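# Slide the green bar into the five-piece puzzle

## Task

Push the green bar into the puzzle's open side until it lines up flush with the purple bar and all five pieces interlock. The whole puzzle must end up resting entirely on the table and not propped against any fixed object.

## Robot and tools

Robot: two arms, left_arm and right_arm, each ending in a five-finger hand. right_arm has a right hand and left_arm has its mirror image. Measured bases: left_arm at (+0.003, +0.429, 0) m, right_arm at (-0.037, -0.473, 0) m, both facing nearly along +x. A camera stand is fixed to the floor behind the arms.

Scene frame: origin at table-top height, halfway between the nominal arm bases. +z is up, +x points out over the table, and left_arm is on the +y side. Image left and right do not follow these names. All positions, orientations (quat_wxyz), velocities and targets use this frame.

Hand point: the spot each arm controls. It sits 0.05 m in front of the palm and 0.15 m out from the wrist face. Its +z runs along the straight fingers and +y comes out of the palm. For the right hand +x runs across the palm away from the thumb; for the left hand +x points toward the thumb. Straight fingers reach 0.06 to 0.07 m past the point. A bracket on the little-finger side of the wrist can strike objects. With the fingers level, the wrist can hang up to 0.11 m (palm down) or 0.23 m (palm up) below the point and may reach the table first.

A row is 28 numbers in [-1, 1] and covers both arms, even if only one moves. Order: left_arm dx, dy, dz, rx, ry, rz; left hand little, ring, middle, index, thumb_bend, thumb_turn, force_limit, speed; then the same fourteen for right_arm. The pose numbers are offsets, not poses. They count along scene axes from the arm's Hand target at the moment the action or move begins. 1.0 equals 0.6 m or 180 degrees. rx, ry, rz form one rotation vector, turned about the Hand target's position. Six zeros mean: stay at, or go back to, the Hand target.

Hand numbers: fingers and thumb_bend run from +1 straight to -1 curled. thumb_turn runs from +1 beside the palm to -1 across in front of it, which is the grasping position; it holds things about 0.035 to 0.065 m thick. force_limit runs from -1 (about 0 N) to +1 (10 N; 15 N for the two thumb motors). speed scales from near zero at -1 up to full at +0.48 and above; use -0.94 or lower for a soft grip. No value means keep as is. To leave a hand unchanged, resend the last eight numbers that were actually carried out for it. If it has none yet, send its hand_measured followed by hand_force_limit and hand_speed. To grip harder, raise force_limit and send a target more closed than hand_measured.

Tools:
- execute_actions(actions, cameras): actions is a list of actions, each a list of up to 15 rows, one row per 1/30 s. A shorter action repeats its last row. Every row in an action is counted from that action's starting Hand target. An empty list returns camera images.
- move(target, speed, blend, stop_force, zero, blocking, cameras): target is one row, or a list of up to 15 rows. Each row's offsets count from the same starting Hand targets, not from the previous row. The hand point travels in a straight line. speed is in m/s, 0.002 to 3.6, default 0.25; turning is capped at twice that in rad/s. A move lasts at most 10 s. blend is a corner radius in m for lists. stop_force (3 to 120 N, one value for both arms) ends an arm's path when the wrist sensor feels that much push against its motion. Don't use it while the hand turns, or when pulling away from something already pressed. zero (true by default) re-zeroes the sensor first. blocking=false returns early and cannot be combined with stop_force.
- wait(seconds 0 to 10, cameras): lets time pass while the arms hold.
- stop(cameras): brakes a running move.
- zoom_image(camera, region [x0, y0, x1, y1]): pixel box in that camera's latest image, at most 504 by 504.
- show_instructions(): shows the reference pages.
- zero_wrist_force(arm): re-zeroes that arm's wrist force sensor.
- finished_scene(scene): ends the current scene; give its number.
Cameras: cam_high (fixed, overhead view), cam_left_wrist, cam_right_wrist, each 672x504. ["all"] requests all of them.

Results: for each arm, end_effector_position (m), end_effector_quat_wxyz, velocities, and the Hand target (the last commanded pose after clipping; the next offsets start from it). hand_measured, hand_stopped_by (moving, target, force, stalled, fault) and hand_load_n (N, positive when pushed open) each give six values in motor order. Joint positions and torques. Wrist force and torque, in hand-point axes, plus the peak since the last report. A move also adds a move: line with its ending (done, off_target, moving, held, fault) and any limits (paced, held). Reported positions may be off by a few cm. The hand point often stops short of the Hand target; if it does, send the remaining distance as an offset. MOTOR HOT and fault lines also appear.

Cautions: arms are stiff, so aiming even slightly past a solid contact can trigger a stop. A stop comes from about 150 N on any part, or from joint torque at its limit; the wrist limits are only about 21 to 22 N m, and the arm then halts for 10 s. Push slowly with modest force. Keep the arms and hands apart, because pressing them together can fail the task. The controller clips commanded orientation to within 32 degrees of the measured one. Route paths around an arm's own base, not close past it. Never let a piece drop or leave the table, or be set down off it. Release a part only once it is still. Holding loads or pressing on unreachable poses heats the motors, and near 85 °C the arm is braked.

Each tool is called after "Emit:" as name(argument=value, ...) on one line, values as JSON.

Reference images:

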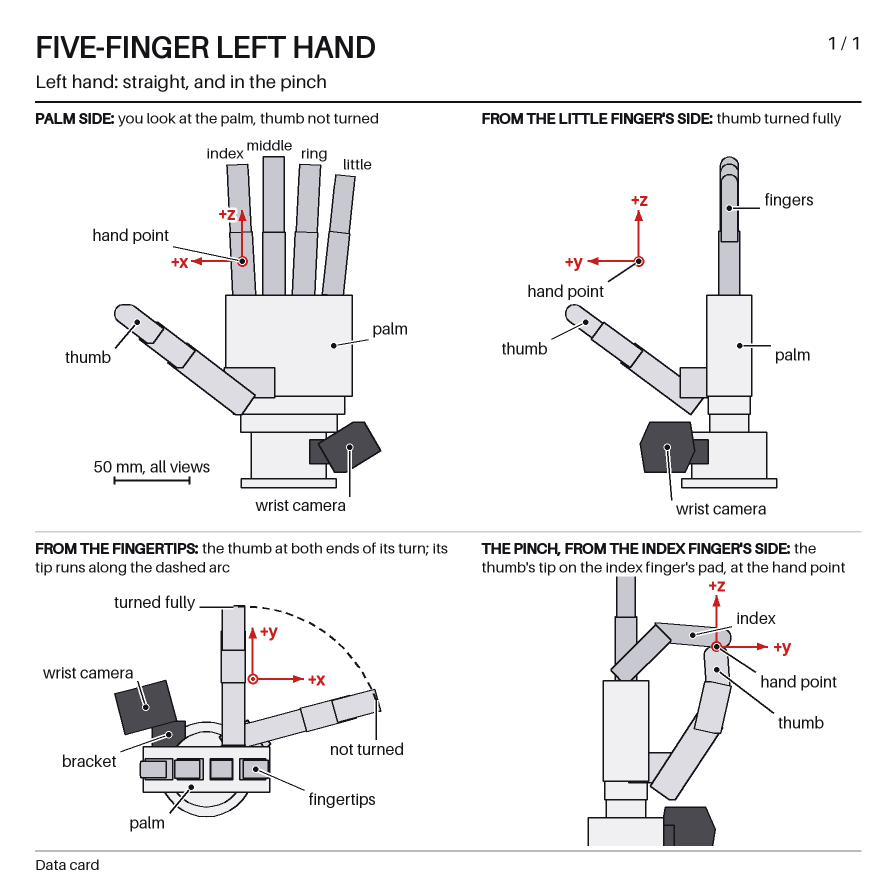

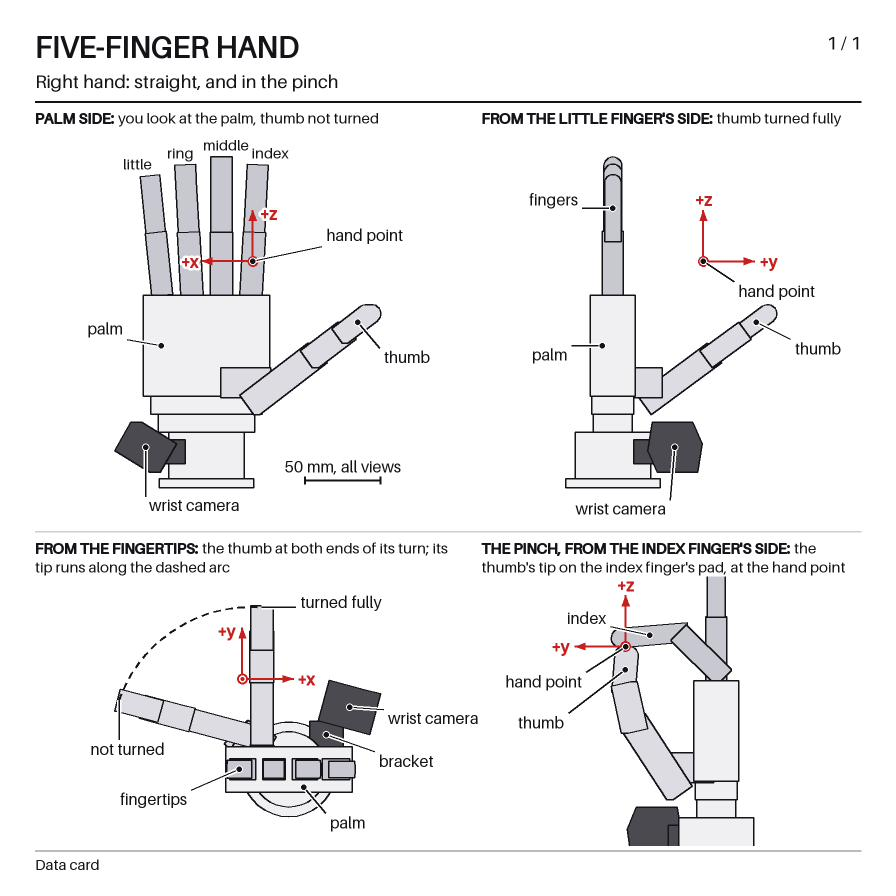

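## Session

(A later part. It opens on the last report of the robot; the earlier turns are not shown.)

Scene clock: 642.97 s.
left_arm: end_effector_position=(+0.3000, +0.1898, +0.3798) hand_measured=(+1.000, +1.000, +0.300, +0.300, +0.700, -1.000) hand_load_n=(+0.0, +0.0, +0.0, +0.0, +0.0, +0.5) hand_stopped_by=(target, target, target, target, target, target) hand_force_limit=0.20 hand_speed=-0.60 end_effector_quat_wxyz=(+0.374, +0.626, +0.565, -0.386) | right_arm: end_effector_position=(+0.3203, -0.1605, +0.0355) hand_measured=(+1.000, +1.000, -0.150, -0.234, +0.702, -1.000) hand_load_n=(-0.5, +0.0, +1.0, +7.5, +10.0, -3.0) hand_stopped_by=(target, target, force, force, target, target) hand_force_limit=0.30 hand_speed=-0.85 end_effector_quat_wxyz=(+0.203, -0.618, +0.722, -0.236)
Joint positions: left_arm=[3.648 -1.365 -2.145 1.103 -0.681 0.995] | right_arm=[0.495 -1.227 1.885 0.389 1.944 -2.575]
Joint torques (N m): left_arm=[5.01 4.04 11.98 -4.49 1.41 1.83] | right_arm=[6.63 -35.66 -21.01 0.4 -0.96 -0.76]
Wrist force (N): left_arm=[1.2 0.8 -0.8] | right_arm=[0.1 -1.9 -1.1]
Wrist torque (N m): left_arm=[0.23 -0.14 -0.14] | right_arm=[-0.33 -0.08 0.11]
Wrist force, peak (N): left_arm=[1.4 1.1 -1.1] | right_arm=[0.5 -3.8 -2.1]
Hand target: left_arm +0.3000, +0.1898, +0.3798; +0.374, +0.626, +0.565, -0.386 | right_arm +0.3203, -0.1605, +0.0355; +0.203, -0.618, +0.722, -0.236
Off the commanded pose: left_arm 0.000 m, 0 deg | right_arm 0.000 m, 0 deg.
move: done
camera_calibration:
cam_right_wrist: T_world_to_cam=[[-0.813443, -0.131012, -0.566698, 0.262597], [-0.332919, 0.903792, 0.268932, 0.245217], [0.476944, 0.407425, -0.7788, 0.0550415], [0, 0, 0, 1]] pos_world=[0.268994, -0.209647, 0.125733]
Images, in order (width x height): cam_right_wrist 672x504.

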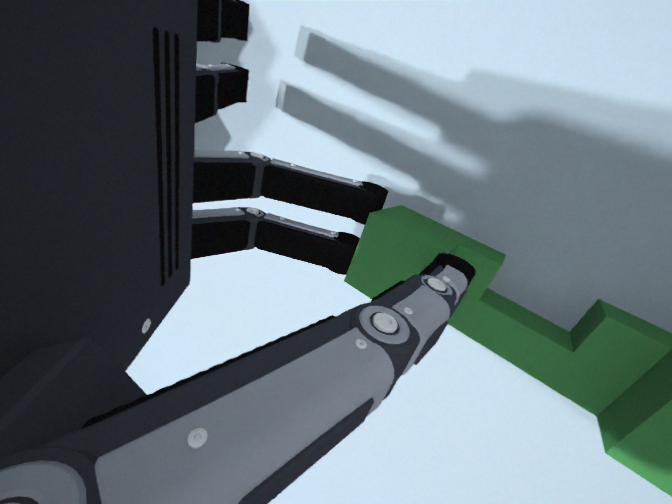

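Emit:
move(target=[0,0,0,0,0,0,1,1,0.3,0.3,0.7,-1,0.2,-0.6,0,0,0,0,0,0,1,1,-0.64,-0.64,0.7,-1,0.35,-0.85])

Emit:
move(target=[0,0,0,0,0,0,1,1,0.3,0.3,0.7,-1,0.2,-0.6,0,0,0.08,0,0,0,1,1,-0.64,-0.64,0.7,-1,0.35,-0.85], speed=0.06, cameras=["cam_right_wrist"])

Scene clock: 646.97 s.
left_arm: end_effector_position=(+0.3000, +0.1898, +0.3798) hand_measured=(+1.000, +1.000, +0.300, +0.300, +0.700, -1.000) hand_load_n=(+0.0, -0.5, +0.5, +0.0, +0.0, +0.0) hand_stopped_by=(target, target, target, target, target, target) hand_force_limit=0.20 hand_speed=-0.60 end_effector_quat_wxyz=(+0.374, +0.626, +0.565, -0.386) | right_arm: end_effector_position=(+0.3203, -0.1605, +0.0355) hand_measured=(+1.000, +1.000, -0.162, -0.234, +0.702, -1.000) hand_load_n=(+0.0, +0.5, +6.5, +6.0, +11.5, -1.5) hand_stopped_by=(target, target, force, force, target, target) hand_force_limit=0.35 hand_speed=-0.85 end_effector_quat_wxyz=(+0.203, -0.618, +0.722, -0.236)
Joint positions: left_arm=[3.648 -1.365 -2.145 1.103 -0.681 0.995] | right_arm=[0.495 -1.227 1.885 0.389 1.944 -2.575]
Joint torques (N m): left_arm=[6.28 4.82 12.42 -4.48 1.38 1.77] | right_arm=[4.7 -30.48 -8.87 0.32 -0.91 -0.06]
Wrist force (N): left_arm=[1.3 1.1 -1.1] | right_arm=[0.5 -2.4 -0.3]
Wrist torque (N m): left_arm=[0.29 -0.18 -0.14] | right_arm=[-0.37 -0.14 0.11]
Wrist force, peak (N): left_arm=[1.4 0.9 -1.2] | right_arm=[0.1 -2.7 -1.3]
Hand target: left_arm +0.3000, +0.1898, +0.3798; +0.374, +0.626, +0.565, -0.386 | right_arm +0.3203, -0.1605, +0.0355; +0.203, -0.618, +0.722, -0.236
Off the commanded pose: left_arm 0.000 m, 0 deg | right_arm 0.000 m, 0 deg.
move: done

Scene clock: 648.17 s.
left_arm: end_effector_position=(+0.3000, +0.1898, +0.3798) hand_measured=(+1.000, +1.000, +0.300, +0.300, +0.700, -1.000) hand_load_n=(+0.0, +0.0, +0.0, +0.0, +0.0, +0.5) hand_stopped_by=(target, target, target, target, target, target) hand_force_limit=0.20 hand_speed=-0.60 end_effector_quat_wxyz=(+0.374, +0.626, +0.565, -0.386) | right_arm: end_effector_position=(+0.3204, -0.1604, +0.0835) hand_measured=(+1.000, +1.000, -0.162, -0.234, +0.700, -1.000) hand_load_n=(+0.0, +0.0, +0.0, +0.0, +0.0, +0.0) hand_stopped_by=(target, target, force, force, target, target) hand_force_limit=0.35 hand_speed=-0.85 end_effector_quat_wxyz=(+0.203, -0.618, +0.722, -0.236)
Joint positions: left_arm=[3.648 -1.365 -2.145 1.103 -0.681 0.995] | right_arm=[0.495 -1.293 1.83 0.511 1.944 -2.575]
Joint torques (N m): left_arm=[5.78 4.34 12.56 -4.54 1.27 1.9] | right_arm=[5.35 -28.93 -10.8 1.32 -1.07 -0.61]
Wrist force (N): left_arm=[1.1 0.8 -1.0] | right_arm=[0.6 -1.7 0.1]
Wrist torque (N m): left_arm=[0.23 -0.13 -0.15] | right_arm=[-0.26 -0.15 0.10]
Wrist force, peak (N): left_arm=[1.5 0.9 -1.1] | right_arm=[0.4 -2.4 -0.1]
Hand target: left_arm +0.3000, +0.1898, +0.3798; +0.374, +0.626, +0.565, -0.386 | right_arm +0.3203, -0.1605, +0.0835; +0.203, -0.618, +0.722, -0.236
Off the commanded pose: left_arm 0.000 m, 0 deg | right_arm 0.000 m, 0 deg.
move: done
camera_calibration:
cam_right_wrist: T_world_to_cam=[[-0.813358, -0.130984, -0.566826, 0.289899], [-0.33299, 0.903753, 0.268976, 0.232254], [0.477039, 0.407521, -0.778692, 0.0923115], [0, 0, 0, 1]] pos_world=[0.269094, -0.209547, 0.173734]
Images, in order (width x height): cam_right_wrist 672x504.

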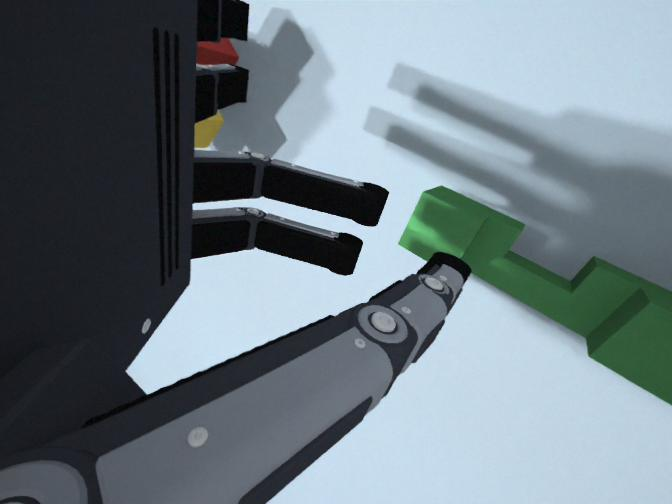

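Emit:
move(target=[0,0,0,0,0,0,1,1,0.3,0.3,0.7,-1,0.2,-0.6,0,0,0,0.011,0.0657,0,1,1,0.25,0.25,0.7,-1,0.3,-0.4], speed=0.3, cameras=["cam_right_wrist"])

Emit:
zoom_image(camera="cam_right_wrist", region=[340, 150, 560, 350])

Scene clock: 656.57 s.
left_arm: end_effector_position=(+0.3000, +0.1898, +0.3798) hand_measured=(+1.000, +1.000, +0.300, +0.300, +0.700, -1.000) hand_load_n=(+0.0, +0.0, +0.0, +0.0, +0.0, +0.5) hand_stopped_by=(target, target, target, target, target, target) hand_force_limit=0.20 hand_speed=-0.60 end_effector_quat_wxyz=(+0.374, +0.626, +0.565, -0.386) | right_arm: end_effector_position=(+0.3204, -0.1605, +0.0835) hand_measured=(+1.000, +1.000, +0.250, +0.250, +0.700, -1.000) hand_load_n=(+0.0, +0.0, +0.0, +0.0, +0.0, +0.0) hand_stopped_by=(target, target, target, target, target, target) hand_force_limit=0.30 hand_speed=-0.40 end_effector_quat_wxyz=(+0.138, -0.636, +0.743, -0.158)
Joint positions: left_arm=[3.648 -1.365 -2.145 1.103 -0.681 0.995] | right_arm=[0.414 -1.216 1.72 0.705 1.798 -2.595]
Joint torques (N m): left_arm=[5.61 5.3 11.9 -4.44 1.45 1.73] | right_arm=[-5.66 -36.15 -22 4.46 -1.36 1.59]
Wrist force (N): left_arm=[1.1 0.7 -1.1] | right_arm=[0.5 -1.3 -0.2]
Wrist torque (N m): left_arm=[0.24 -0.14 -0.15] | right_arm=[-0.20 -0.11 0.09]
Wrist force, peak (N): left_arm=[1.3 1.0 -1.3] | right_arm=[0.7 -1.9 0.3]
Hand target: left_arm +0.3000, +0.1898, +0.3798; +0.374, +0.626, +0.565, -0.386 | right_arm +0.3203, -0.1605, +0.0835; +0.138, -0.636, +0.743, -0.158
Off the commanded pose: left_arm 0.000 m, 0 deg | right_arm 0.000 m, 0 deg.
move: done
camera_calibration:
cam_right_wrist: T_world_to_cam=[[-0.912633, -0.114552, -0.392401, 0.309725], [-0.267743, 0.892878, 0.362053, 0.201923], [0.308892, 0.435484, -0.845541, 0.156251], [0, 0, 0, 1]] pos_world=[0.288464, -0.212858, 0.180546]
Images, in order (width x height): cam_right_wrist 672x504.

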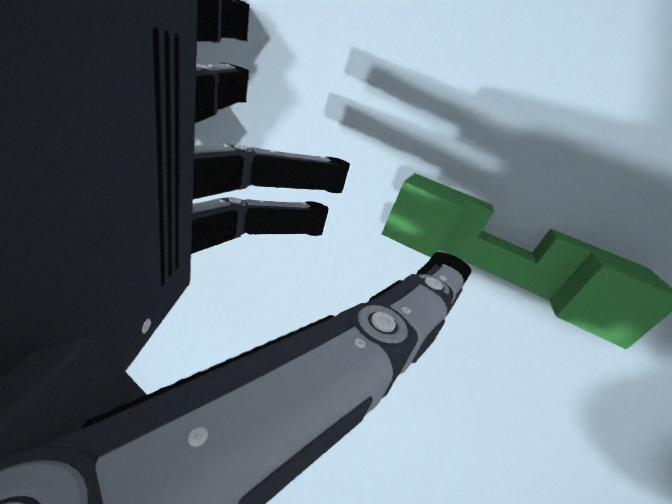

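Scaled by 2.291 from the camera's 672x504 image, which has a finer 960x720 frame.

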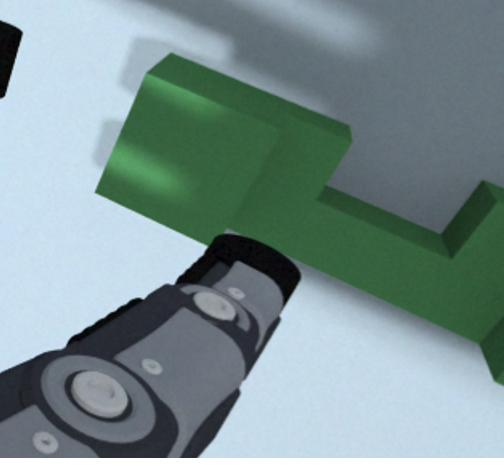

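Emit:
move(target=[[0,0,0,0,0,0,1,1,0.3,0.3,0.7,-1,0.2,-0.6,-0.005,-0.0067,0,0,0,-0.0083,1,1,0.25,0.25,0.7,-1,0.3,-0.4],[0,0,0,0,0,0,1,1,0.3,0.3,0.7,-1,0.2,-0.6,-0.005,-0.0067,-0.075,0,0,-0.0083,1,1,0.25,0.25,0.7,-1,0.3,-0.4],[0,0,0,0,0,0,1,1,0.3,0.3,0.7,-1,0.2,-0.6,-0.005,-0.0067,-0.106,0,0,-0.0083,1,1,0.25,0.25,0.7,-1,0.3,-0.4]], speed=[0.06,0.06,0.015], stop_force=4, cameras=["cam_right_wrist"])

Scene clock: 684.43 s.
left_arm: end_effector_position=(+0.3000, +0.1898, +0.3798) hand_measured=(+1.000, +1.000, +0.300, +0.300, +0.700, -1.000) hand_load_n=(+0.0, +0.0, +0.5, +0.0, +0.0, +0.5) hand_stopped_by=(target, target, target, target, target, target) hand_force_limit=0.20 hand_speed=-0.60 end_effector_quat_wxyz=(+0.374, +0.626, +0.565, -0.386) | right_arm: end_effector_position=(+0.3173, -0.1645, +0.0398) hand_measured=(+1.000, +1.000, +0.250, +0.250, +0.700, -1.000) hand_load_n=(+0.0, +0.0, -0.5, +0.0, +0.0, +0.5) hand_stopped_by=(target, target, target, target, target, target) hand_force_limit=0.30 hand_speed=-0.40 end_effector_quat_wxyz=(+0.136, -0.626, +0.751, -0.160)
Joint positions: left_arm=[3.648 -1.365 -2.145 1.103 -0.681 0.995] | right_arm=[0.412 -1.169 1.784 0.6 1.806 -2.572]
Joint torques (N m): left_arm=[5.69 4.83 12.24 -4.35 1.39 2.01] | right_arm=[2.37 -31.72 -27.25 0.45 -0.79 -1.56]
Wrist force (N): left_arm=[1.3 0.9 -0.9] | right_arm=[0.7 -1.6 -1.2]
Wrist torque (N m): left_arm=[0.23 -0.16 -0.14] | right_arm=[-0.19 -0.08 0.00]
Wrist force, peak (N): left_arm=[1.4 1.0 -1.0] | right_arm=[-4.2 -20.4 -26.7]
Hand target: left_arm +0.3000, +0.1898, +0.3798; +0.374, +0.626, +0.565, -0.386 | right_arm +0.3173, -0.1645, +0.0398; +0.136, -0.626, +0.751, -0.160 (not the last commanded pose)
Off the commanded pose: left_arm 0.000 m, 0 deg | right_arm 0.020 m, 0 deg.
move: contact (right_arm); path passed 1 of 3 targets
camera_calibration:
cam_right_wrist: T_world_to_cam=[[-0.915458, -0.0905999, -0.392082, 0.29413], [-0.244206, 0.899485, 0.36234, 0.214128], [0.319844, 0.427456, -0.845565, 0.11721], [0, 0, 0, 1]] pos_world=[0.284066, -0.216059, 0.136845]
Images, in order (width x height): cam_right_wrist 672x504.

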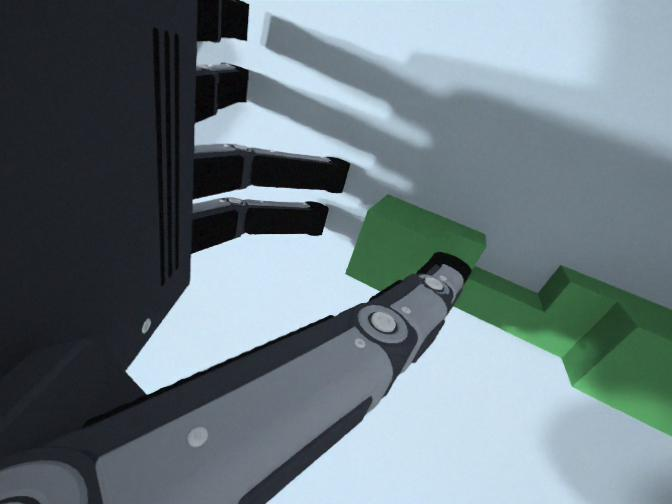

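Emit:
move(target=[[0,0,0,0,0,0,1,1,0.3,0.3,0.7,-1,0.2,-0.6,0,0,0.005,0,0,0,1,1,0.25,0.25,0.7,-1,0.3,-0.4],[0,0,0,0,0,0,1,1,0.3,0.3,0.7,-1,0.2,-0.6,-0.0107,0.002,0.005,0,0,0,1,1,0.25,0.25,0.7,-1,0.3,-0.4]], speed=0.04)

Emit:
move(target=[0,0,0,0,0,0,1,1,0.3,0.3,0.7,-1,0.2,-0.6,0,0,-0.04,0,0,0,1,1,0.25,0.25,0.7,-1,0.3,-0.4], speed=0.012, stop_force=3, cameras=["cam_right_wrist"])

Scene clock: 695.73 s.
left_arm: end_effector_position=(+0.3000, +0.1898, +0.3798) hand_measured=(+1.000, +1.000, +0.300, +0.300, +0.700, -1.000) hand_load_n=(+0.0, +0.0, +0.0, +0.0, +0.0, +0.0) hand_stopped_by=(target, target, target, target, target, target) hand_force_limit=0.20 hand_speed=-0.60 end_effector_quat_wxyz=(+0.374, +0.626, +0.565, -0.386) | right_arm: end_effector_position=(+0.3108, -0.1633, +0.0428) hand_measured=(+1.000, +1.000, +0.250, +0.250, +0.700, -1.000) hand_load_n=(+0.0, +0.0, +0.0, +0.0, +0.0, +0.0) hand_stopped_by=(target, target, target, target, target, target) hand_force_limit=0.30 hand_speed=-0.40 end_effector_quat_wxyz=(+0.136, -0.626, +0.751, -0.160) end_effector_velocity=(+0.003, +0.000, +0.000) end_effector_angular_velocity=(+0.000, -0.002, +0.003)
Joint positions: left_arm=[3.648 -1.365 -2.145 1.103 -0.681 0.995] | right_arm=[0.422 -1.181 1.793 0.605 1.809 -2.562]
Joint velocities: left_arm=[within noise] | right_arm=[-0.002 0.002 -0.006 0 -0.001 -0.006]
Joint torques (N m): left_arm=[5.67 5.38 12.35 -4.37 1.32 1.79] | right_arm=[-6.05 -31.61 -26.67 2.28 0.12 -1.3]
Wrist force (N): left_arm=[1.1 0.8 -1.1] | right_arm=[0.7 -1.4 0.0]
Wrist torque (N m): left_arm=[0.24 -0.14 -0.15] | right_arm=[-0.20 -0.14 0.01]
Wrist force, peak (N): left_arm=[1.3 1.0 -1.2] | right_arm=[0.7 -1.8 -1.2]
Hand target: left_arm +0.3000, +0.1898, +0.3798; +0.374, +0.626, +0.565, -0.386 | right_arm +0.3109, -0.1633, +0.0428; +0.136, -0.626, +0.751, -0.160
Off the commanded pose: left_arm 0.000 m, 0 deg | right_arm 0.000 m, 0 deg.
move: done

Scene clock: 697.03 s.
left_arm: end_effector_position=(+0.3000, +0.1898, +0.3798) hand_measured=(+1.000, +1.000, +0.300, +0.300, +0.700, -1.000) hand_load_n=(+0.0, +0.0, +0.0, +0.0, +0.0, +0.5) hand_stopped_by=(target, target, target, target, target, target) hand_force_limit=0.20 hand_speed=-0.60 end_effector_quat_wxyz=(+0.374, +0.626, +0.565, -0.386) | right_arm: end_effector_position=(+0.3109, -0.1633, +0.0397) hand_measured=(+1.000, +1.000, +0.250, +0.250, +0.700, -1.000) hand_load_n=(+0.0, +0.0, -1.5, +0.0, +0.0, +0.0) hand_stopped_by=(target, target, target, target, target, target) hand_force_limit=0.30 hand_speed=-0.40 end_effector_quat_wxyz=(+0.136, -0.626, +0.751, -0.160)
Joint positions: left_arm=[3.648 -1.365 -2.145 1.103 -0.681 0.995] | right_arm=[0.422 -1.176 1.796 0.598 1.809 -2.563]
Joint torques (N m): left_arm=[5.59 5.9 12.94 -4.33 1.36 1.82] | right_arm=[1.26 -47.92 -25.39 3.95 -1.47 -1.02]
Wrist force (N): left_arm=[1.2 0.9 -1.1] | right_arm=[0.3 -3.4 -2.6]
Wrist torque (N m): left_arm=[0.25 -0.15 -0.15] | right_arm=[-0.18 -0.07 -0.05]
Wrist force, peak (N): left_arm=[1.5 0.9 -1.2] | right_arm=[0.1 -8.7 -10.1]
Hand target: left_arm +0.3000, +0.1898, +0.3798; +0.374, +0.626, +0.565, -0.386 | right_arm +0.3109, -0.1633, +0.0397; +0.136, -0.626, +0.751, -0.160 (not the last commanded pose)
Off the commanded pose: left_arm 0.000 m, 0 deg | right_arm 0.021 m, 0 deg.
move: contact (right_arm)
camera_calibration:
cam_right_wrist: T_world_to_cam=[[-0.915422, -0.0905998, -0.392166, 0.288382], [-0.244205, 0.89953, 0.362228, 0.211511], [0.319948, 0.427361, -0.845575, 0.118696], [0, 0, 0, 1]] pos_world=[0.277666, -0.214859, 0.136845]
Images, in order (width x height): cam_right_wrist 672x504.

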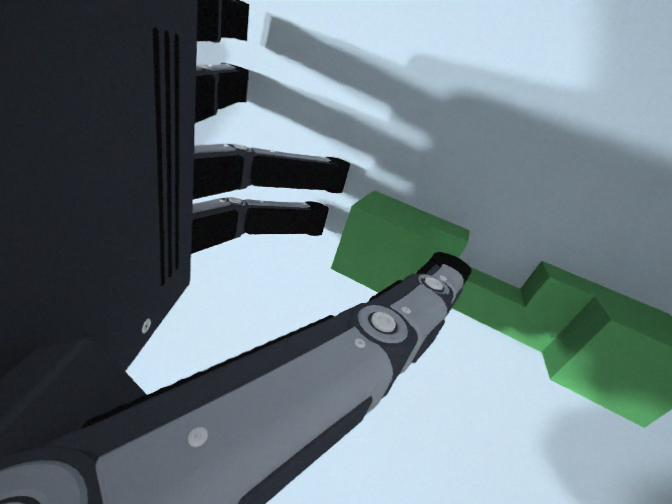

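Emit:
move(target=[0,0,0,0,0,0,1,1,0.3,0.3,0.7,-1,0.2,-0.6,0.0033,-0.0006,0.02,-0.0061,-0.0328,0,1,1,-0.1,0.05,0.7,-1,0.3,-0.4], speed=0.1)

Emit:
move(target=[0,0,0,0,0,0,1,1,0.3,0.3,0.7,-1,0.2,-0.6,0,0,-0.05,0,0,0,1,1,-0.1,0.05,0.7,-1,0.3,-0.4], speed=0.015, stop_force=3, cameras=["cam_right_wrist"])

Scene clock: 715.87 s.
left_arm: end_effector_position=(+0.3000, +0.1898, +0.3798) hand_measured=(+1.000, +1.000, +0.300, +0.300, +0.700, -1.000) hand_load_n=(-0.5, +0.0, +0.0, +0.5, +0.0, +0.0) hand_stopped_by=(target, target, target, target, target, target) hand_force_limit=0.20 hand_speed=-0.60 end_effector_quat_wxyz=(+0.374, +0.626, +0.565, -0.386) | right_arm: end_effector_position=(+0.3128, -0.1636, +0.0517) hand_measured=(+1.000, +1.000, -0.100, +0.050, +0.700, -1.000) hand_load_n=(+0.0, +0.0, +0.0, +0.0, +0.0, +0.0) hand_stopped_by=(target, target, target, target, target, target) hand_force_limit=0.30 hand_speed=-0.40 end_effector_quat_wxyz=(+0.169, -0.618, +0.741, -0.199)
Joint positions: left_arm=[3.648 -1.365 -2.145 1.103 -0.681 0.995] | right_arm=[0.46 -1.229 1.833 0.532 1.882 -2.551]
Joint torques (N m): left_arm=[5.08 5.34 11.91 -4.24 1.43 1.86] | right_arm=[-6.67 -30.19 -27.68 4.26 -1.38 -0.98]
Wrist force (N): left_arm=[1.3 0.9 -1.0] | right_arm=[0.5 -1.7 0.2]
Wrist torque (N m): left_arm=[0.25 -0.16 -0.15] | right_arm=[-0.27 -0.13 0.00]
Wrist force, peak (N): left_arm=[1.5 0.9 -1.1] | right_arm=[0.5 -3.6 -3.2]
Hand target: left_arm +0.3000, +0.1898, +0.3798; +0.374, +0.626, +0.565, -0.386 | right_arm +0.3129, -0.1637, +0.0517; +0.169, -0.618, +0.741, -0.199
Off the commanded pose: left_arm 0.000 m, 0 deg | right_arm 0.000 m, 0 deg.
move: done

Scene clock: 718.13 s.
left_arm: end_effector_position=(+0.3000, +0.1898, +0.3798) hand_measured=(+1.000, +1.000, +0.300, +0.300, +0.700, -1.000) hand_load_n=(+0.0, +0.0, +0.0, +0.0, +0.0, +0.0) hand_stopped_by=(target, target, target, target, target, target) hand_force_limit=0.20 hand_speed=-0.60 end_effector_quat_wxyz=(+0.374, +0.626, +0.565, -0.386) | right_arm: end_effector_position=(+0.3129, -0.1637, +0.0337) hand_measured=(+1.000, +1.000, -0.100, +0.050, +0.700, -1.000) hand_load_n=(+0.0, +0.0, +0.0, +0.0, +0.5, +0.0) hand_stopped_by=(target, target, target, target, target, target) hand_force_limit=0.30 hand_speed=-0.40 end_effector_quat_wxyz=(+0.169, -0.618, +0.741, -0.199)
Joint positions: left_arm=[3.648 -1.365 -2.145 1.103 -0.681 0.995] | right_arm=[0.46 -1.203 1.852 0.488 1.882 -2.551]
Joint torques (N m): left_arm=[4.78 5.24 12.81 -4.23 1.35 1.82] | right_arm=[-3.8 -47.11 -26.2 0.67 2.82 -1.31]
Wrist force (N): left_arm=[1.4 0.9 -0.9] | right_arm=[0.4 -2.7 -2.0]
Wrist torque (N m): left_arm=[0.25 -0.16 -0.13] | right_arm=[-0.33 -0.09 -0.01]
Wrist force, peak (N): left_arm=[1.5 0.8 -1.3] | right_arm=[0.7 -7.7 -8.3]
Hand target: left_arm +0.3000, +0.1898, +0.3798; +0.374, +0.626, +0.565, -0.386 | right_arm +0.3129, -0.1637, +0.0337; +0.169, -0.618, +0.741, -0.199 (not the last commanded pose)
Off the commanded pose: left_arm 0.000 m, 0 deg | right_arm 0.012 m, 0 deg.
move: contact (right_arm)
camera_calibration:
cam_right_wrist: T_world_to_cam=[[-0.870357, -0.0990365, -0.48236, 0.275316], [-0.279289, 0.906051, 0.317915, 0.228008], [0.405557, 0.411417, -0.816247, 0.0827295], [0, 0, 0, 1]] pos_world=[0.269752, -0.213356, 0.127842]
Images, in order (width x height): cam_right_wrist 672x504.

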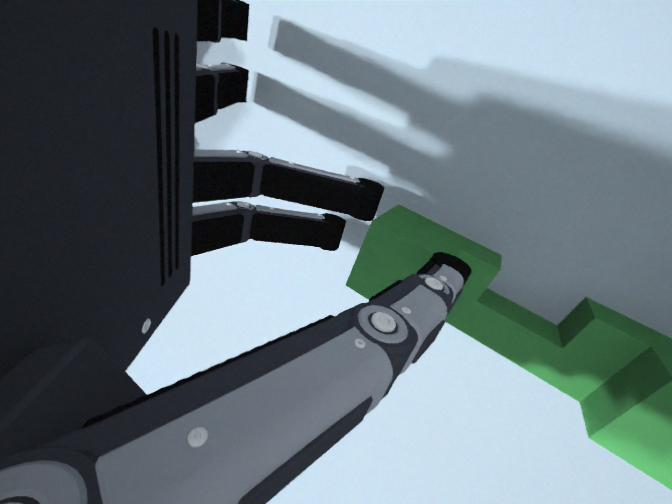

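Emit:
zoom_image(camera="cam_right_wrist", region=[310, 150, 540, 350])

Scaled by 2.191 from the camera's 672x504 image, which has a finer 960x720 frame.

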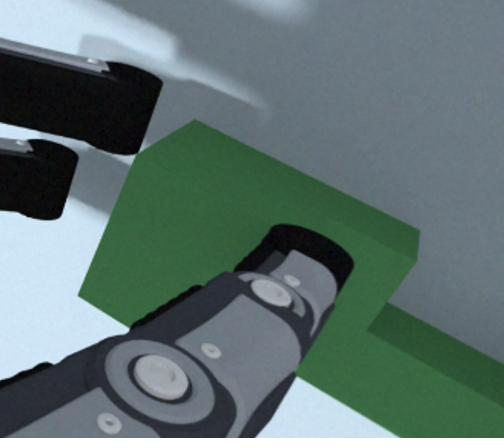

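Emit:
move(target=[[0,0,0,0,0,0,1,1,0.3,0.3,0.7,-1,0.2,-0.6,0,0,0.015,0,0,0,1,1,-0.1,0.05,0.7,-1,0.3,-0.4],[0,0,0,0,0,0,1,1,0.3,0.3,0.7,-1,0.2,-0.6,-0.0113,0.0025,0.02,0,0,0,1,1,-0.1,0.05,0.7,-1,0.3,-0.4]], speed=0.04, cameras=["cam_right_wrist"])

Emit:
zoom_image(camera="cam_right_wrist", region=[310, 150, 540, 350])

Scene clock: 743.97 s.
left_arm: end_effector_position=(+0.3000, +0.1898, +0.3798) hand_measured=(+1.000, +1.000, +0.300, +0.300, +0.700, -1.000) hand_load_n=(+0.0, +0.0, +0.0, +0.0, -0.5, +0.0) hand_stopped_by=(target, target, target, target, target, target) hand_force_limit=0.20 hand_speed=-0.60 end_effector_quat_wxyz=(+0.374, +0.626, +0.565, -0.386) | right_arm: end_effector_position=(+0.3059, -0.1622, +0.0457) hand_measured=(+1.000, +1.000, -0.100, +0.050, +0.700, -1.000) hand_load_n=(+0.0, +0.0, +0.5, +0.0, +0.0, +0.0) hand_stopped_by=(target, target, target, target, target, target) hand_force_limit=0.30 hand_speed=-0.40 end_effector_quat_wxyz=(+0.168, -0.618, +0.741, -0.199) end_effector_velocity=(+0.003, -0.001, -0.001) end_effector_angular_velocity=(-0.002, -0.002, +0.001)
Joint positions: left_arm=[3.648 -1.365 -2.145 1.103 -0.681 0.995] | right_arm=[0.472 -1.227 1.85 0.517 1.887 -2.54]
Joint velocities: left_arm=[within noise] | right_arm=[-0.005 0.003 -0.003 -0.003 0 -0.006]
Joint torques (N m): left_arm=[6.16 6.19 12.03 -4.22 1.28 1.85] | right_arm=[-7.22 -30.36 -29.04 0.21 -0.63 -1.6]
Wrist force (N): left_arm=[1.1 0.9 -1.2] | right_arm=[0.5 -1.3 0.1]
Wrist torque (N m): left_arm=[0.26 -0.14 -0.15] | right_arm=[-0.20 -0.12 0.01]
Wrist force, peak (N): left_arm=[1.3 1.1 -1.2] | right_arm=[0.8 -3.5 -3.4]
Hand target: left_arm +0.3000, +0.1898, +0.3798; +0.374, +0.626, +0.565, -0.386 | right_arm +0.3061, -0.1622, +0.0457; +0.169, -0.618, +0.741, -0.199
Off the commanded pose: left_arm 0.000 m, 0 deg | right_arm 0.000 m, 0 deg.
move: done
camera_calibration:
cam_right_wrist: T_world_to_cam=[[-0.870412, -0.0989765, -0.482273, 0.275165], [-0.279118, 0.906148, 0.317788, 0.220963], [0.405557, 0.411218, -0.816348, 0.0947591], [0, 0, 0, 1]] pos_world=[0.262752, -0.211957, 0.139842]
Images, in order (width x height): cam_right_wrist 672x504.

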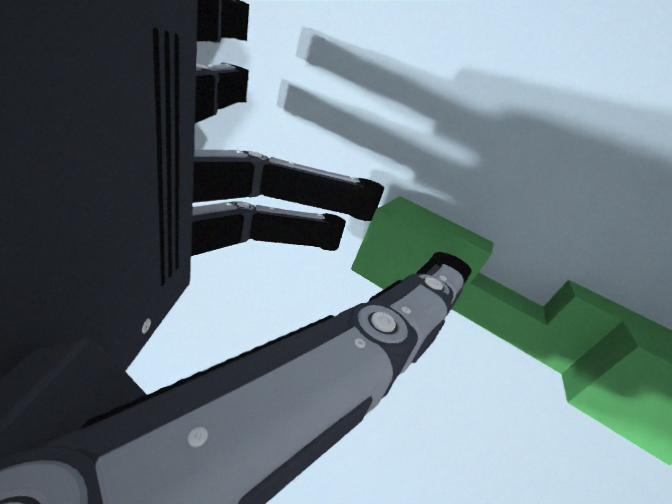

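Scaled by 2.191 from the camera's 672x504 image, which has a finer 960x720 frame.

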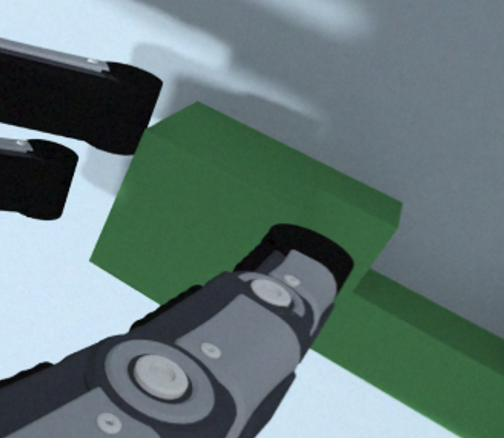

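Emit:
move(target=[0,0,0,0,0,0,1,1,0.3,0.3,0.7,-1,0.2,-0.6,0.002,0.0013,0.025,-0.0053,-0.0273,0,1,1,0.1,0.15,0.85,-1,0.3,-0.4], speed=0.1)

Emit:
move(target=[0,0,0,0,0,0,1,1,0.3,0.3,0.7,-1,0.2,-0.6,0,0,-0.055,0,0,0,1,1,0.1,0.15,0.85,-1,0.3,-0.4], speed=0.015, stop_force=3, cameras=["cam_right_wrist"])

Emit:
zoom_image(camera="cam_right_wrist", region=[310, 150, 540, 350])

Scene clock: 771.83 s.
left_arm: end_effector_position=(+0.3000, +0.1898, +0.3798) hand_measured=(+1.000, +1.000, +0.300, +0.300, +0.700, -1.000) hand_load_n=(+0.0, +0.0, +0.0, +0.0, +0.0, +0.5) hand_stopped_by=(target, target, target, target, target, target) hand_force_limit=0.20 hand_speed=-0.60 end_effector_quat_wxyz=(+0.374, +0.626, +0.565, -0.386) | right_arm: end_effector_position=(+0.3072, -0.1614, +0.0606) hand_measured=(+1.000, +1.000, +0.100, +0.150, +0.850, -1.000) hand_load_n=(+0.0, +0.0, +0.0, +0.0, +0.0, +0.0) hand_stopped_by=(target, target, target, target, target, target) hand_force_limit=0.30 hand_speed=-0.40 end_effector_quat_wxyz=(+0.195, -0.610, +0.732, -0.232)
Joint positions: left_arm=[3.648 -1.365 -2.145 1.103 -0.681 0.995] | right_arm=[0.509 -1.271 1.871 0.476 1.954 -2.531]
Joint torques (N m): left_arm=[5.35 6.46 11.66 -4.12 1.43 1.91] | right_arm=[-6.54 -27.39 -29.19 3.98 -1.38 -1.4]
Wrist force (N): left_arm=[1.1 0.9 -1.1] | right_arm=[0.5 -1.7 0.4]
Wrist torque (N m): left_arm=[0.26 -0.15 -0.15] | right_arm=[-0.27 -0.13 0.00]
Wrist force, peak (N): left_arm=[1.4 1.1 -1.2] | right_arm=[0.9 -1.9 0.5]
Hand target: left_arm +0.3000, +0.1898, +0.3798; +0.374, +0.626, +0.565, -0.386 | right_arm +0.3073, -0.1614, +0.0607; +0.195, -0.611, +0.732, -0.232
Off the commanded pose: left_arm 0.000 m, 0 deg | right_arm 0.000 m, 0 deg.
move: done

Scene clock: 774.97 s.
left_arm: end_effector_position=(+0.3000, +0.1898, +0.3798) hand_measured=(+1.000, +1.000, +0.300, +0.300, +0.700, -1.000) hand_load_n=(+0.0, +0.0, +0.0, +0.0, +0.0, +0.0) hand_stopped_by=(target, target, target, target, target, target) hand_force_limit=0.20 hand_speed=-0.60 end_effector_quat_wxyz=(+0.374, +0.626, +0.565, -0.386) | right_arm: end_effector_position=(+0.3073, -0.1614, +0.0309) hand_measured=(+1.000, +1.000, +0.100, +0.150, +0.850, -1.000) hand_load_n=(+0.0, +0.0, -1.0, +0.0, +0.0, +0.0) hand_stopped_by=(target, target, target, target, target, target) hand_force_limit=0.30 hand_speed=-0.40 end_effector_quat_wxyz=(+0.195, -0.610, +0.732, -0.232)
Joint positions: left_arm=[3.648 -1.365 -2.145 1.103 -0.681 0.995] | right_arm=[0.509 -1.227 1.903 0.4 1.954 -2.531]
Joint torques (N m): left_arm=[5.67 5.87 12.71 -4.04 1.38 1.95] | right_arm=[-1.66 -44.88 -25.3 0.56 -1.43 -1.13]
Wrist force (N): left_arm=[1.2 0.9 -1.0] | right_arm=[0.1 -2.4 -0.8]
Wrist torque (N m): left_arm=[0.27 -0.14 -0.16] | right_arm=[-0.21 -0.13 0.00]
Wrist force, peak (N): left_arm=[1.4 1.0 -1.2] | right_arm=[-0.1 -11.3 -8.7]
Hand target: left_arm +0.3000, +0.1898, +0.3798; +0.374, +0.626, +0.565, -0.386 | right_arm +0.3073, -0.1614, +0.0309; +0.195, -0.611, +0.732, -0.232 (not the last commanded pose)
Off the commanded pose: left_arm 0.000 m, 0 deg | right_arm 0.003 m, 0 deg.
move: contact (right_arm)
camera_calibration:
cam_right_wrist: T_world_to_cam=[[-0.825869, -0.107626, -0.553495, 0.256441], [-0.304845, 0.911013, 0.277714, 0.235188], [0.474352, 0.398085, -0.785187, 0.0574973], [0, 0, 0, 1]] pos_world=[0.256208, -0.209548, 0.12177]
Images, in order (width x height): cam_right_wrist 672x504.

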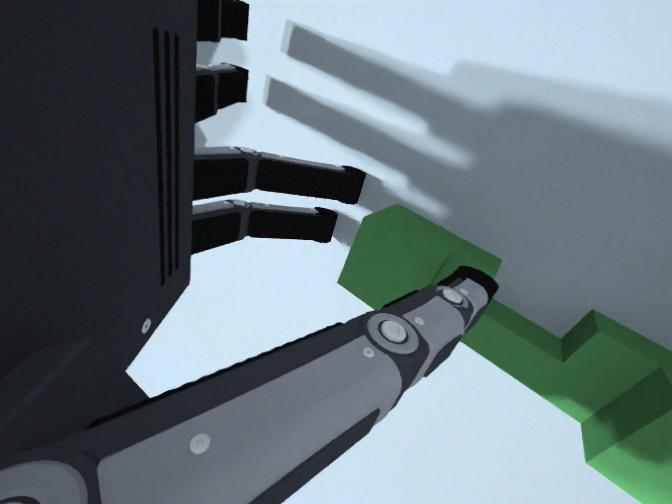

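Scaled by 2.191 from the camera's 672x504 image, which has a finer 960x720 frame.

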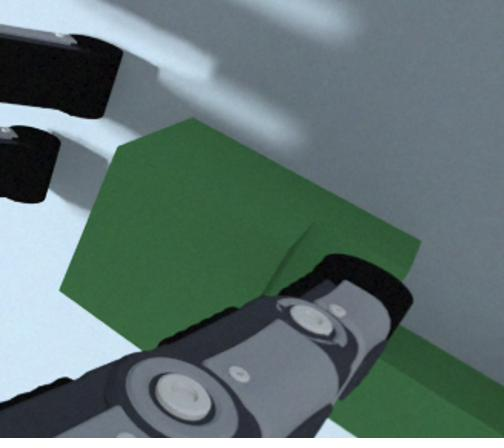

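Emit:
move(target=[0,0,0,0,0,0,1,1,0.3,0.3,0.7,-1,0.2,-0.6,0,0,0.0012,0,0,0,1,1,-0.7,-0.7,0.85,-1,0.3,-0.85], speed=0.02)

Emit:
move(target=[0,0,0,0,0,0,1,1,0.3,0.3,0.7,-1,0.2,-0.6,0,0,0,0,0,0,1,1,-0.74,-0.74,0.85,-1,0.4,-0.85], cameras=["cam_right_wrist"])

Emit:
zoom_image(camera="cam_right_wrist", region=[310, 150, 540, 350])

Scene clock: 782.33 s.
left_arm: end_effector_position=(+0.3000, +0.1898, +0.3798) hand_measured=(+1.000, +1.000, +0.300, +0.300, +0.700, -1.000) hand_load_n=(+0.0, +0.0, +0.5, +0.0, +0.0, +0.0) hand_stopped_by=(target, target, target, target, target, target) hand_force_limit=0.20 hand_speed=-0.60 end_effector_quat_wxyz=(+0.374, +0.626, +0.565, -0.386) | right_arm: end_effector_position=(+0.3073, -0.1614, +0.0316) hand_measured=(+1.000, +1.000, -0.286, -0.390, +0.852, -1.000) hand_load_n=(+0.0, +0.0, +2.0, +6.5, +12.0, -2.5) hand_stopped_by=(target, target, force, force, target, target) hand_force_limit=0.30 hand_speed=-0.85 end_effector_quat_wxyz=(+0.195, -0.611, +0.732, -0.232)
Joint positions: left_arm=[3.648 -1.365 -2.145 1.103 -0.681 0.995] | right_arm=[0.509 -1.228 1.902 0.402 1.954 -2.531]
Joint torques (N m): left_arm=[5.57 6.55 12.51 -4.19 1.4 1.86] | right_arm=[5.57 -35.42 -20.35 1.05 -1.27 -1.05]
Wrist force (N): left_arm=[1.1 0.6 -0.8] | right_arm=[0.1 -2.1 -0.6]
Wrist torque (N m): left_arm=[0.21 -0.12 -0.15] | right_arm=[-0.39 -0.10 0.03]
Wrist force, peak (N): left_arm=[1.3 1.1 -1.2] | right_arm=[0.1 -3.6 -1.7]
Hand target: left_arm +0.3000, +0.1898, +0.3798; +0.374, +0.626, +0.565, -0.386 | right_arm +0.3073, -0.1614, +0.0316; +0.195, -0.611, +0.732, -0.232
Off the commanded pose: left_arm 0.000 m, 0 deg | right_arm 0.000 m, 0 deg.
move: done

Scene clock: 782.83 s.
left_arm: end_effector_position=(+0.3000, +0.1898, +0.3798) hand_measured=(+1.000, +1.000, +0.300, +0.300, +0.700, -1.000) hand_load_n=(+0.0, +0.0, +0.0, +0.0, +0.0, +0.5) hand_stopped_by=(target, target, target, target, target, target) hand_force_limit=0.20 hand_speed=-0.60 end_effector_quat_wxyz=(+0.374, +0.626, +0.565, -0.386) | right_arm: end_effector_position=(+0.3073, -0.1614, +0.0316) hand_measured=(+1.000, +1.000, -0.310, -0.402, +0.854, -1.000) hand_load_n=(-0.5, +0.0, +9.5, +3.5, +14.5, +1.5) hand_stopped_by=(target, target, force, force, target, target) hand_force_limit=0.40 hand_speed=-0.85 end_effector_quat_wxyz=(+0.195, -0.610, +0.732, -0.232)
Joint positions: left_arm=[3.648 -1.365 -2.145 1.103 -0.681 0.995] | right_arm=[0.509 -1.228 1.902 0.402 1.954 -2.531]
Joint torques (N m): left_arm=[5.47 6.47 11.82 -4 1.42 1.73] | right_arm=[6.7 -33.22 -19.08 0.48 -0.89 -0.68]
Wrist force (N): left_arm=[1.1 0.9 -1.2] | right_arm=[-0.2 -2.1 -0.5]
Wrist torque (N m): left_arm=[0.27 -0.15 -0.15] | right_arm=[-0.40 -0.06 0.04]
Wrist force, peak (N): left_arm=[1.5 1.1 -1.0] | right_arm=[0.4 -3.1 -0.9]
Hand target: left_arm +0.3000, +0.1898, +0.3798; +0.374, +0.626, +0.565, -0.386 | right_arm +0.3073, -0.1614, +0.0316; +0.195, -0.611, +0.732, -0.232
Off the commanded pose: left_arm 0.000 m, 0 deg | right_arm 0.000 m, 0 deg.
move: done
camera_calibration:
cam_right_wrist: T_world_to_cam=[[-0.825864, -0.107622, -0.553504, 0.256967], [-0.304888, 0.910977, 0.277785, 0.23499], [0.474333, 0.398169, -0.785155, 0.0580967], [0, 0, 0, 1]] pos_world=[0.256308, -0.209548, 0.12257]
Images, in order (width x height): cam_right_wrist 672x504.

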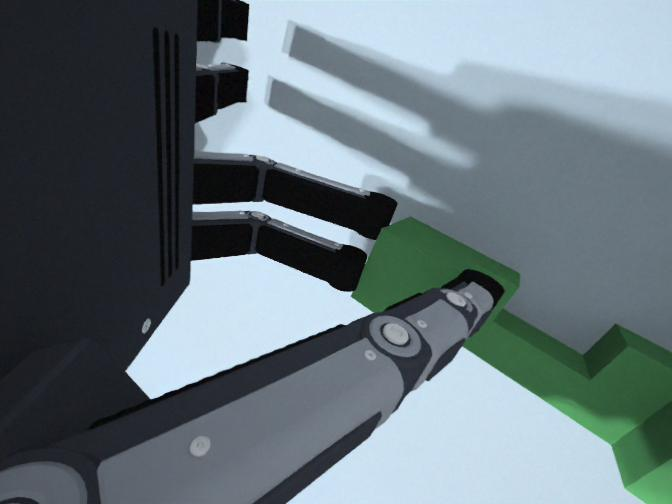

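Scaled by 2.191 from the camera's 672x504 image, which has a finer 960x720 frame.

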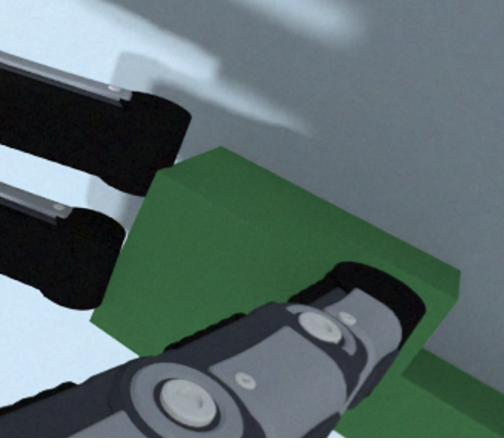

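Emit:
move(target=[0,0,0,0,0,0,1,1,0.3,0.3,0.7,-1,0.2,-0.6,0,0,0.03,0,0,0,1,1,-0.74,-0.74,0.85,-1,0.4,-0.85], speed=0.04, cameras=["cam_right_wrist"])

Scene clock: 788.80 s.
left_arm: end_effector_position=(+0.3000, +0.1898, +0.3798) hand_measured=(+1.000, +1.000, +0.300, +0.300, +0.700, -1.000) hand_load_n=(+0.0, +0.0, +0.5, +0.0, +0.0, +0.0) hand_stopped_by=(target, target, target, target, target, target) hand_force_limit=0.20 hand_speed=-0.60 end_effector_quat_wxyz=(+0.374, +0.626, +0.565, -0.386) | right_arm: end_effector_position=(+0.3074, -0.1613, +0.0498) hand_measured=(+1.000, +1.000, -0.310, -0.402, +0.854, -1.000) hand_load_n=(+0.0, +0.0, +7.5, +2.5, +14.5, +1.0) hand_stopped_by=(target, target, force, force, target, target) hand_force_limit=0.40 hand_speed=-0.85 end_effector_quat_wxyz=(+0.195, -0.610, +0.732, -0.232) end_effector_velocity=(+0.000, +0.000, -0.002) end_effector_angular_velocity=(+0.000, +0.000, +0.001)
Joint positions: left_arm=[3.648 -1.365 -2.145 1.103 -0.681 0.995] | right_arm=[0.509 -1.255 1.884 0.448 1.954 -2.531]
Joint velocities: left_arm=[within noise] | right_arm=[0.001 0.003 0.002 -0.005 0 0]
Joint torques (N m): left_arm=[4.97 6.78 11.15 -4.08 1.39 1.84] | right_arm=[6.25 -28.28 -9.24 0.23 -0.31 -0.52]
Wrist force (N): left_arm=[1.0 0.9 -1.1] | right_arm=[0.6 -1.1 0.6]
Wrist torque (N m): left_arm=[0.26 -0.13 -0.16] | right_arm=[-0.18 -0.15 0.02]
Wrist force, peak (N): left_arm=[1.5 0.9 -1.2] | right_arm=[0.1 -2.5 -0.5]
Hand target: left_arm +0.3000, +0.1898, +0.3798; +0.374, +0.626, +0.565, -0.386 | right_arm +0.3073, -0.1614, +0.0496; +0.195, -0.611, +0.732, -0.232
Off the commanded pose: left_arm 0.000 m, 0 deg | right_arm 0.000 m, 0 deg.
move: done
camera_calibration:
cam_right_wrist: T_world_to_cam=[[-0.825703, -0.107582, -0.553752, 0.266987], [-0.304996, 0.910934, 0.277807, 0.229978], [0.474544, 0.398278, -0.784973, 0.072252], [0, 0, 0, 1]] pos_world=[0.256308, -0.209548, 0.140671]
Images, in order (width x height): cam_right_wrist 672x504.

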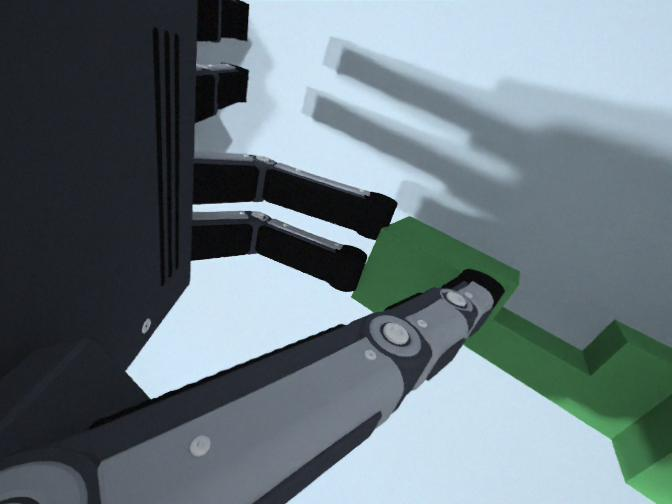

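Emit:
move(target=[[0,0,0,0,0,0,1,1,0.3,0.3,0.7,-1,0.2,-0.6,0,0,0.067,0,0,0,1,1,-0.74,-0.74,0.85,-1,0.4,-0.85],[0,0,0,0,0,0,1,1,0.3,0.3,0.7,-1,0.2,-0.6,0,0,0.067,-0.158,0.0307,0,1,1,-0.74,-0.74,0.85,-1,0.4,-0.85],[0,0,0,0,0,0,1,1,0.3,0.3,0.7,-1,0.2,-0.6,0,0,0.067,-0.327,0.0636,0,1,1,-0.74,-0.74,0.85,-1,0.4,-0.85]], speed=0.2, cameras=["cam_high","cam_right_wrist"])

Scene clock: 797.33 s.
left_arm: end_effector_position=(+0.3000, +0.1898, +0.3798) hand_measured=(+1.000, +1.000, +0.300, +0.300, +0.700, -1.000) hand_load_n=(+0.0, +0.0, +0.0, +0.0, +0.0, +0.0) hand_stopped_by=(target, target, target, target, target, target) hand_force_limit=0.20 hand_speed=-0.60 end_effector_quat_wxyz=(+0.374, +0.626, +0.565, -0.386) | right_arm: end_effector_position=(+0.3075, -0.1612, +0.0898) hand_measured=(+1.000, +1.000, -0.310, -0.402, +0.854, -1.000) hand_load_n=(+0.0, +0.0, +7.5, +2.0, +15.0, +1.5) hand_stopped_by=(target, target, force, force, target, target) hand_force_limit=0.40 hand_speed=-0.85 end_effector_quat_wxyz=(+0.168, +0.651, -0.561, +0.484)
Joint positions: left_arm=[3.648 -1.365 -2.145 1.103 -0.681 0.995] | right_arm=[0.804 -0.685 1.296 1.455 2.57 -2.193]
Joint torques (N m): left_arm=[5.1 6.32 11.97 -4.09 1.39 1.9] | right_arm=[-6.49 -66.32 -7.08 1.76 -0.5 -1.45]
Wrist force (N): left_arm=[1.2 0.9 -1.1] | right_arm=[2.3 -1.1 0.9]
Wrist torque (N m): left_arm=[0.26 -0.15 -0.15] | right_arm=[-0.16 -0.49 0.16]
Wrist force, peak (N): left_arm=[1.5 0.9 -1.3] | right_arm=[5.7 -2.9 -0.4]
Hand target: left_arm +0.3000, +0.1898, +0.3798; +0.374, +0.626, +0.565, -0.386 | right_arm +0.3075, -0.1612, +0.0898; +0.168, +0.651, -0.561, +0.484 (not the last commanded pose)
Off the commanded pose: left_arm 0.000 m, 0 deg | right_arm 0.000 m, 5 deg.
move: held (right_arm; a check stopped the path); path passed 2 of 3 targets; limits=held
pose unreachable (right arm): on one or more control steps of this call, first in action 0 (counted from 0), this arm could not follow its commanded pose, so it was not sent that pose on those steps. It may still have moved: this result reports where it is.
cause: moving toward the commanded pose would bring two parts of the arm too close to each other (joints 4 (wrist 1) to 6 (wrist 3) lie between them).
camera_calibration:
cam_right_wrist: T_world_to_cam=[[-0.890091, -0.444293, -0.101693, 0.21424], [-0.331222, 0.783802, -0.525305, 0.278438], [0.313097, -0.433887, -0.844815, 0.0244957], [0, 0, 0, 1]] pos_world=[0.275249, -0.112427, 0.188746]
Images, in order (width x height): cam_high 672x504, cam_right_wrist 672x504.

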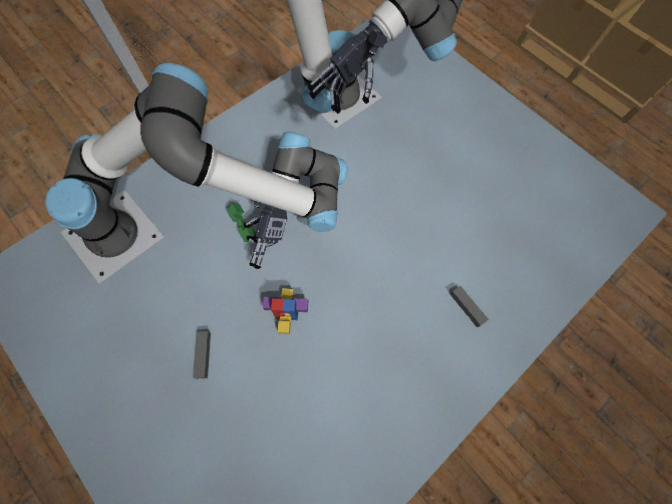

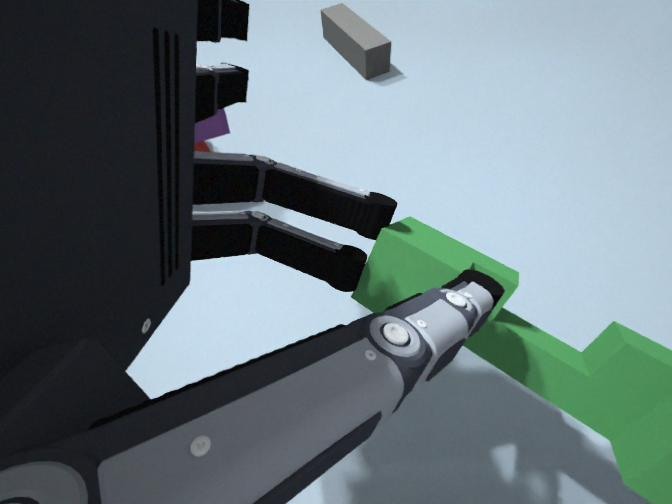

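Emit:
move(target=[[0,0,0,0,0,0,1,1,0.3,0.3,0.7,-1,0.2,-0.6,0,0,-0.08,0,0,0,1,1,-0.74,-0.74,0.85,-1,0.4,-0.85],[0,0,0,0,0,0,1,1,0.3,0.3,0.7,-1,0.2,-0.6,0,0,-0.12,0,0,0,1,1,-0.74,-0.74,0.85,-1,0.4,-0.85]], speed=[0.08,0.015], stop_force=4, cameras=["cam_right_wrist"])

Scene clock: 805.23 s.
left_arm: end_effector_position=(+0.3000, +0.1898, +0.3798) hand_measured=(+1.000, +1.000, +0.300, +0.300, +0.700, -1.000) hand_load_n=(+0.0, +0.0, +0.0, +0.0, +0.0, +0.5) hand_stopped_by=(target, target, target, target, target, target) hand_force_limit=0.20 hand_speed=-0.60 end_effector_quat_wxyz=(+0.374, +0.626, +0.565, -0.386) | right_arm: end_effector_position=(+0.3075, -0.1612, +0.0283) hand_measured=(+1.000, +1.000, -0.310, -0.402, +0.854, -1.000) hand_load_n=(+0.0, +0.0, +11.5, +0.5, +14.0, -2.0) hand_stopped_by=(target, target, force, force, target, target) hand_force_limit=0.40 hand_speed=-0.85 end_effector_quat_wxyz=(+0.168, +0.651, -0.561, +0.484)
Joint positions: left_arm=[3.648 -1.365 -2.145 1.103 -0.681 0.995] | right_arm=[0.804 -0.593 1.301 1.358 2.57 -2.193]
Joint torques (N m): left_arm=[4.45 7.27 11.65 -3.78 1.5 1.83] | right_arm=[-4.24 -69.72 -6.94 5.42 1.52 -1.13]
Wrist force (N): left_arm=[1.1 0.7 -0.8] | right_arm=[4.0 -2.2 -0.6]
Wrist torque (N m): left_arm=[0.21 -0.12 -0.15] | right_arm=[-0.27 -0.53 0.02]
Wrist force, peak (N): left_arm=[1.4 1.0 -1.2] | right_arm=[7.8 -6.0 -2.9]
Hand target: left_arm +0.3000, +0.1898, +0.3798; +0.374, +0.626, +0.565, -0.386 | right_arm +0.3075, -0.1612, +0.0283; +0.168, +0.651, -0.561, +0.484 (not the last commanded pose)
Off the commanded pose: left_arm 0.000 m, 0 deg | right_arm 0.011 m, 0 deg.
move: contact (right_arm); path passed 1 of 2 targets
camera_calibration:
cam_right_wrist: T_world_to_cam=[[-0.890162, -0.444165, -0.101627, 0.208012], [-0.331129, 0.783822, -0.525334, 0.246113], [0.312993, -0.433981, -0.844805, -0.0274442], [0, 0, 0, 1]] pos_world=[0.275249, -0.112427, 0.127246]
Images, in order (width x height): cam_right_wrist 672x504.

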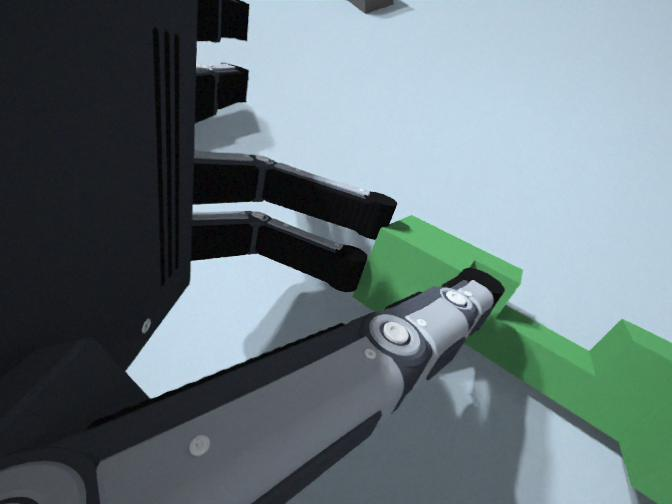

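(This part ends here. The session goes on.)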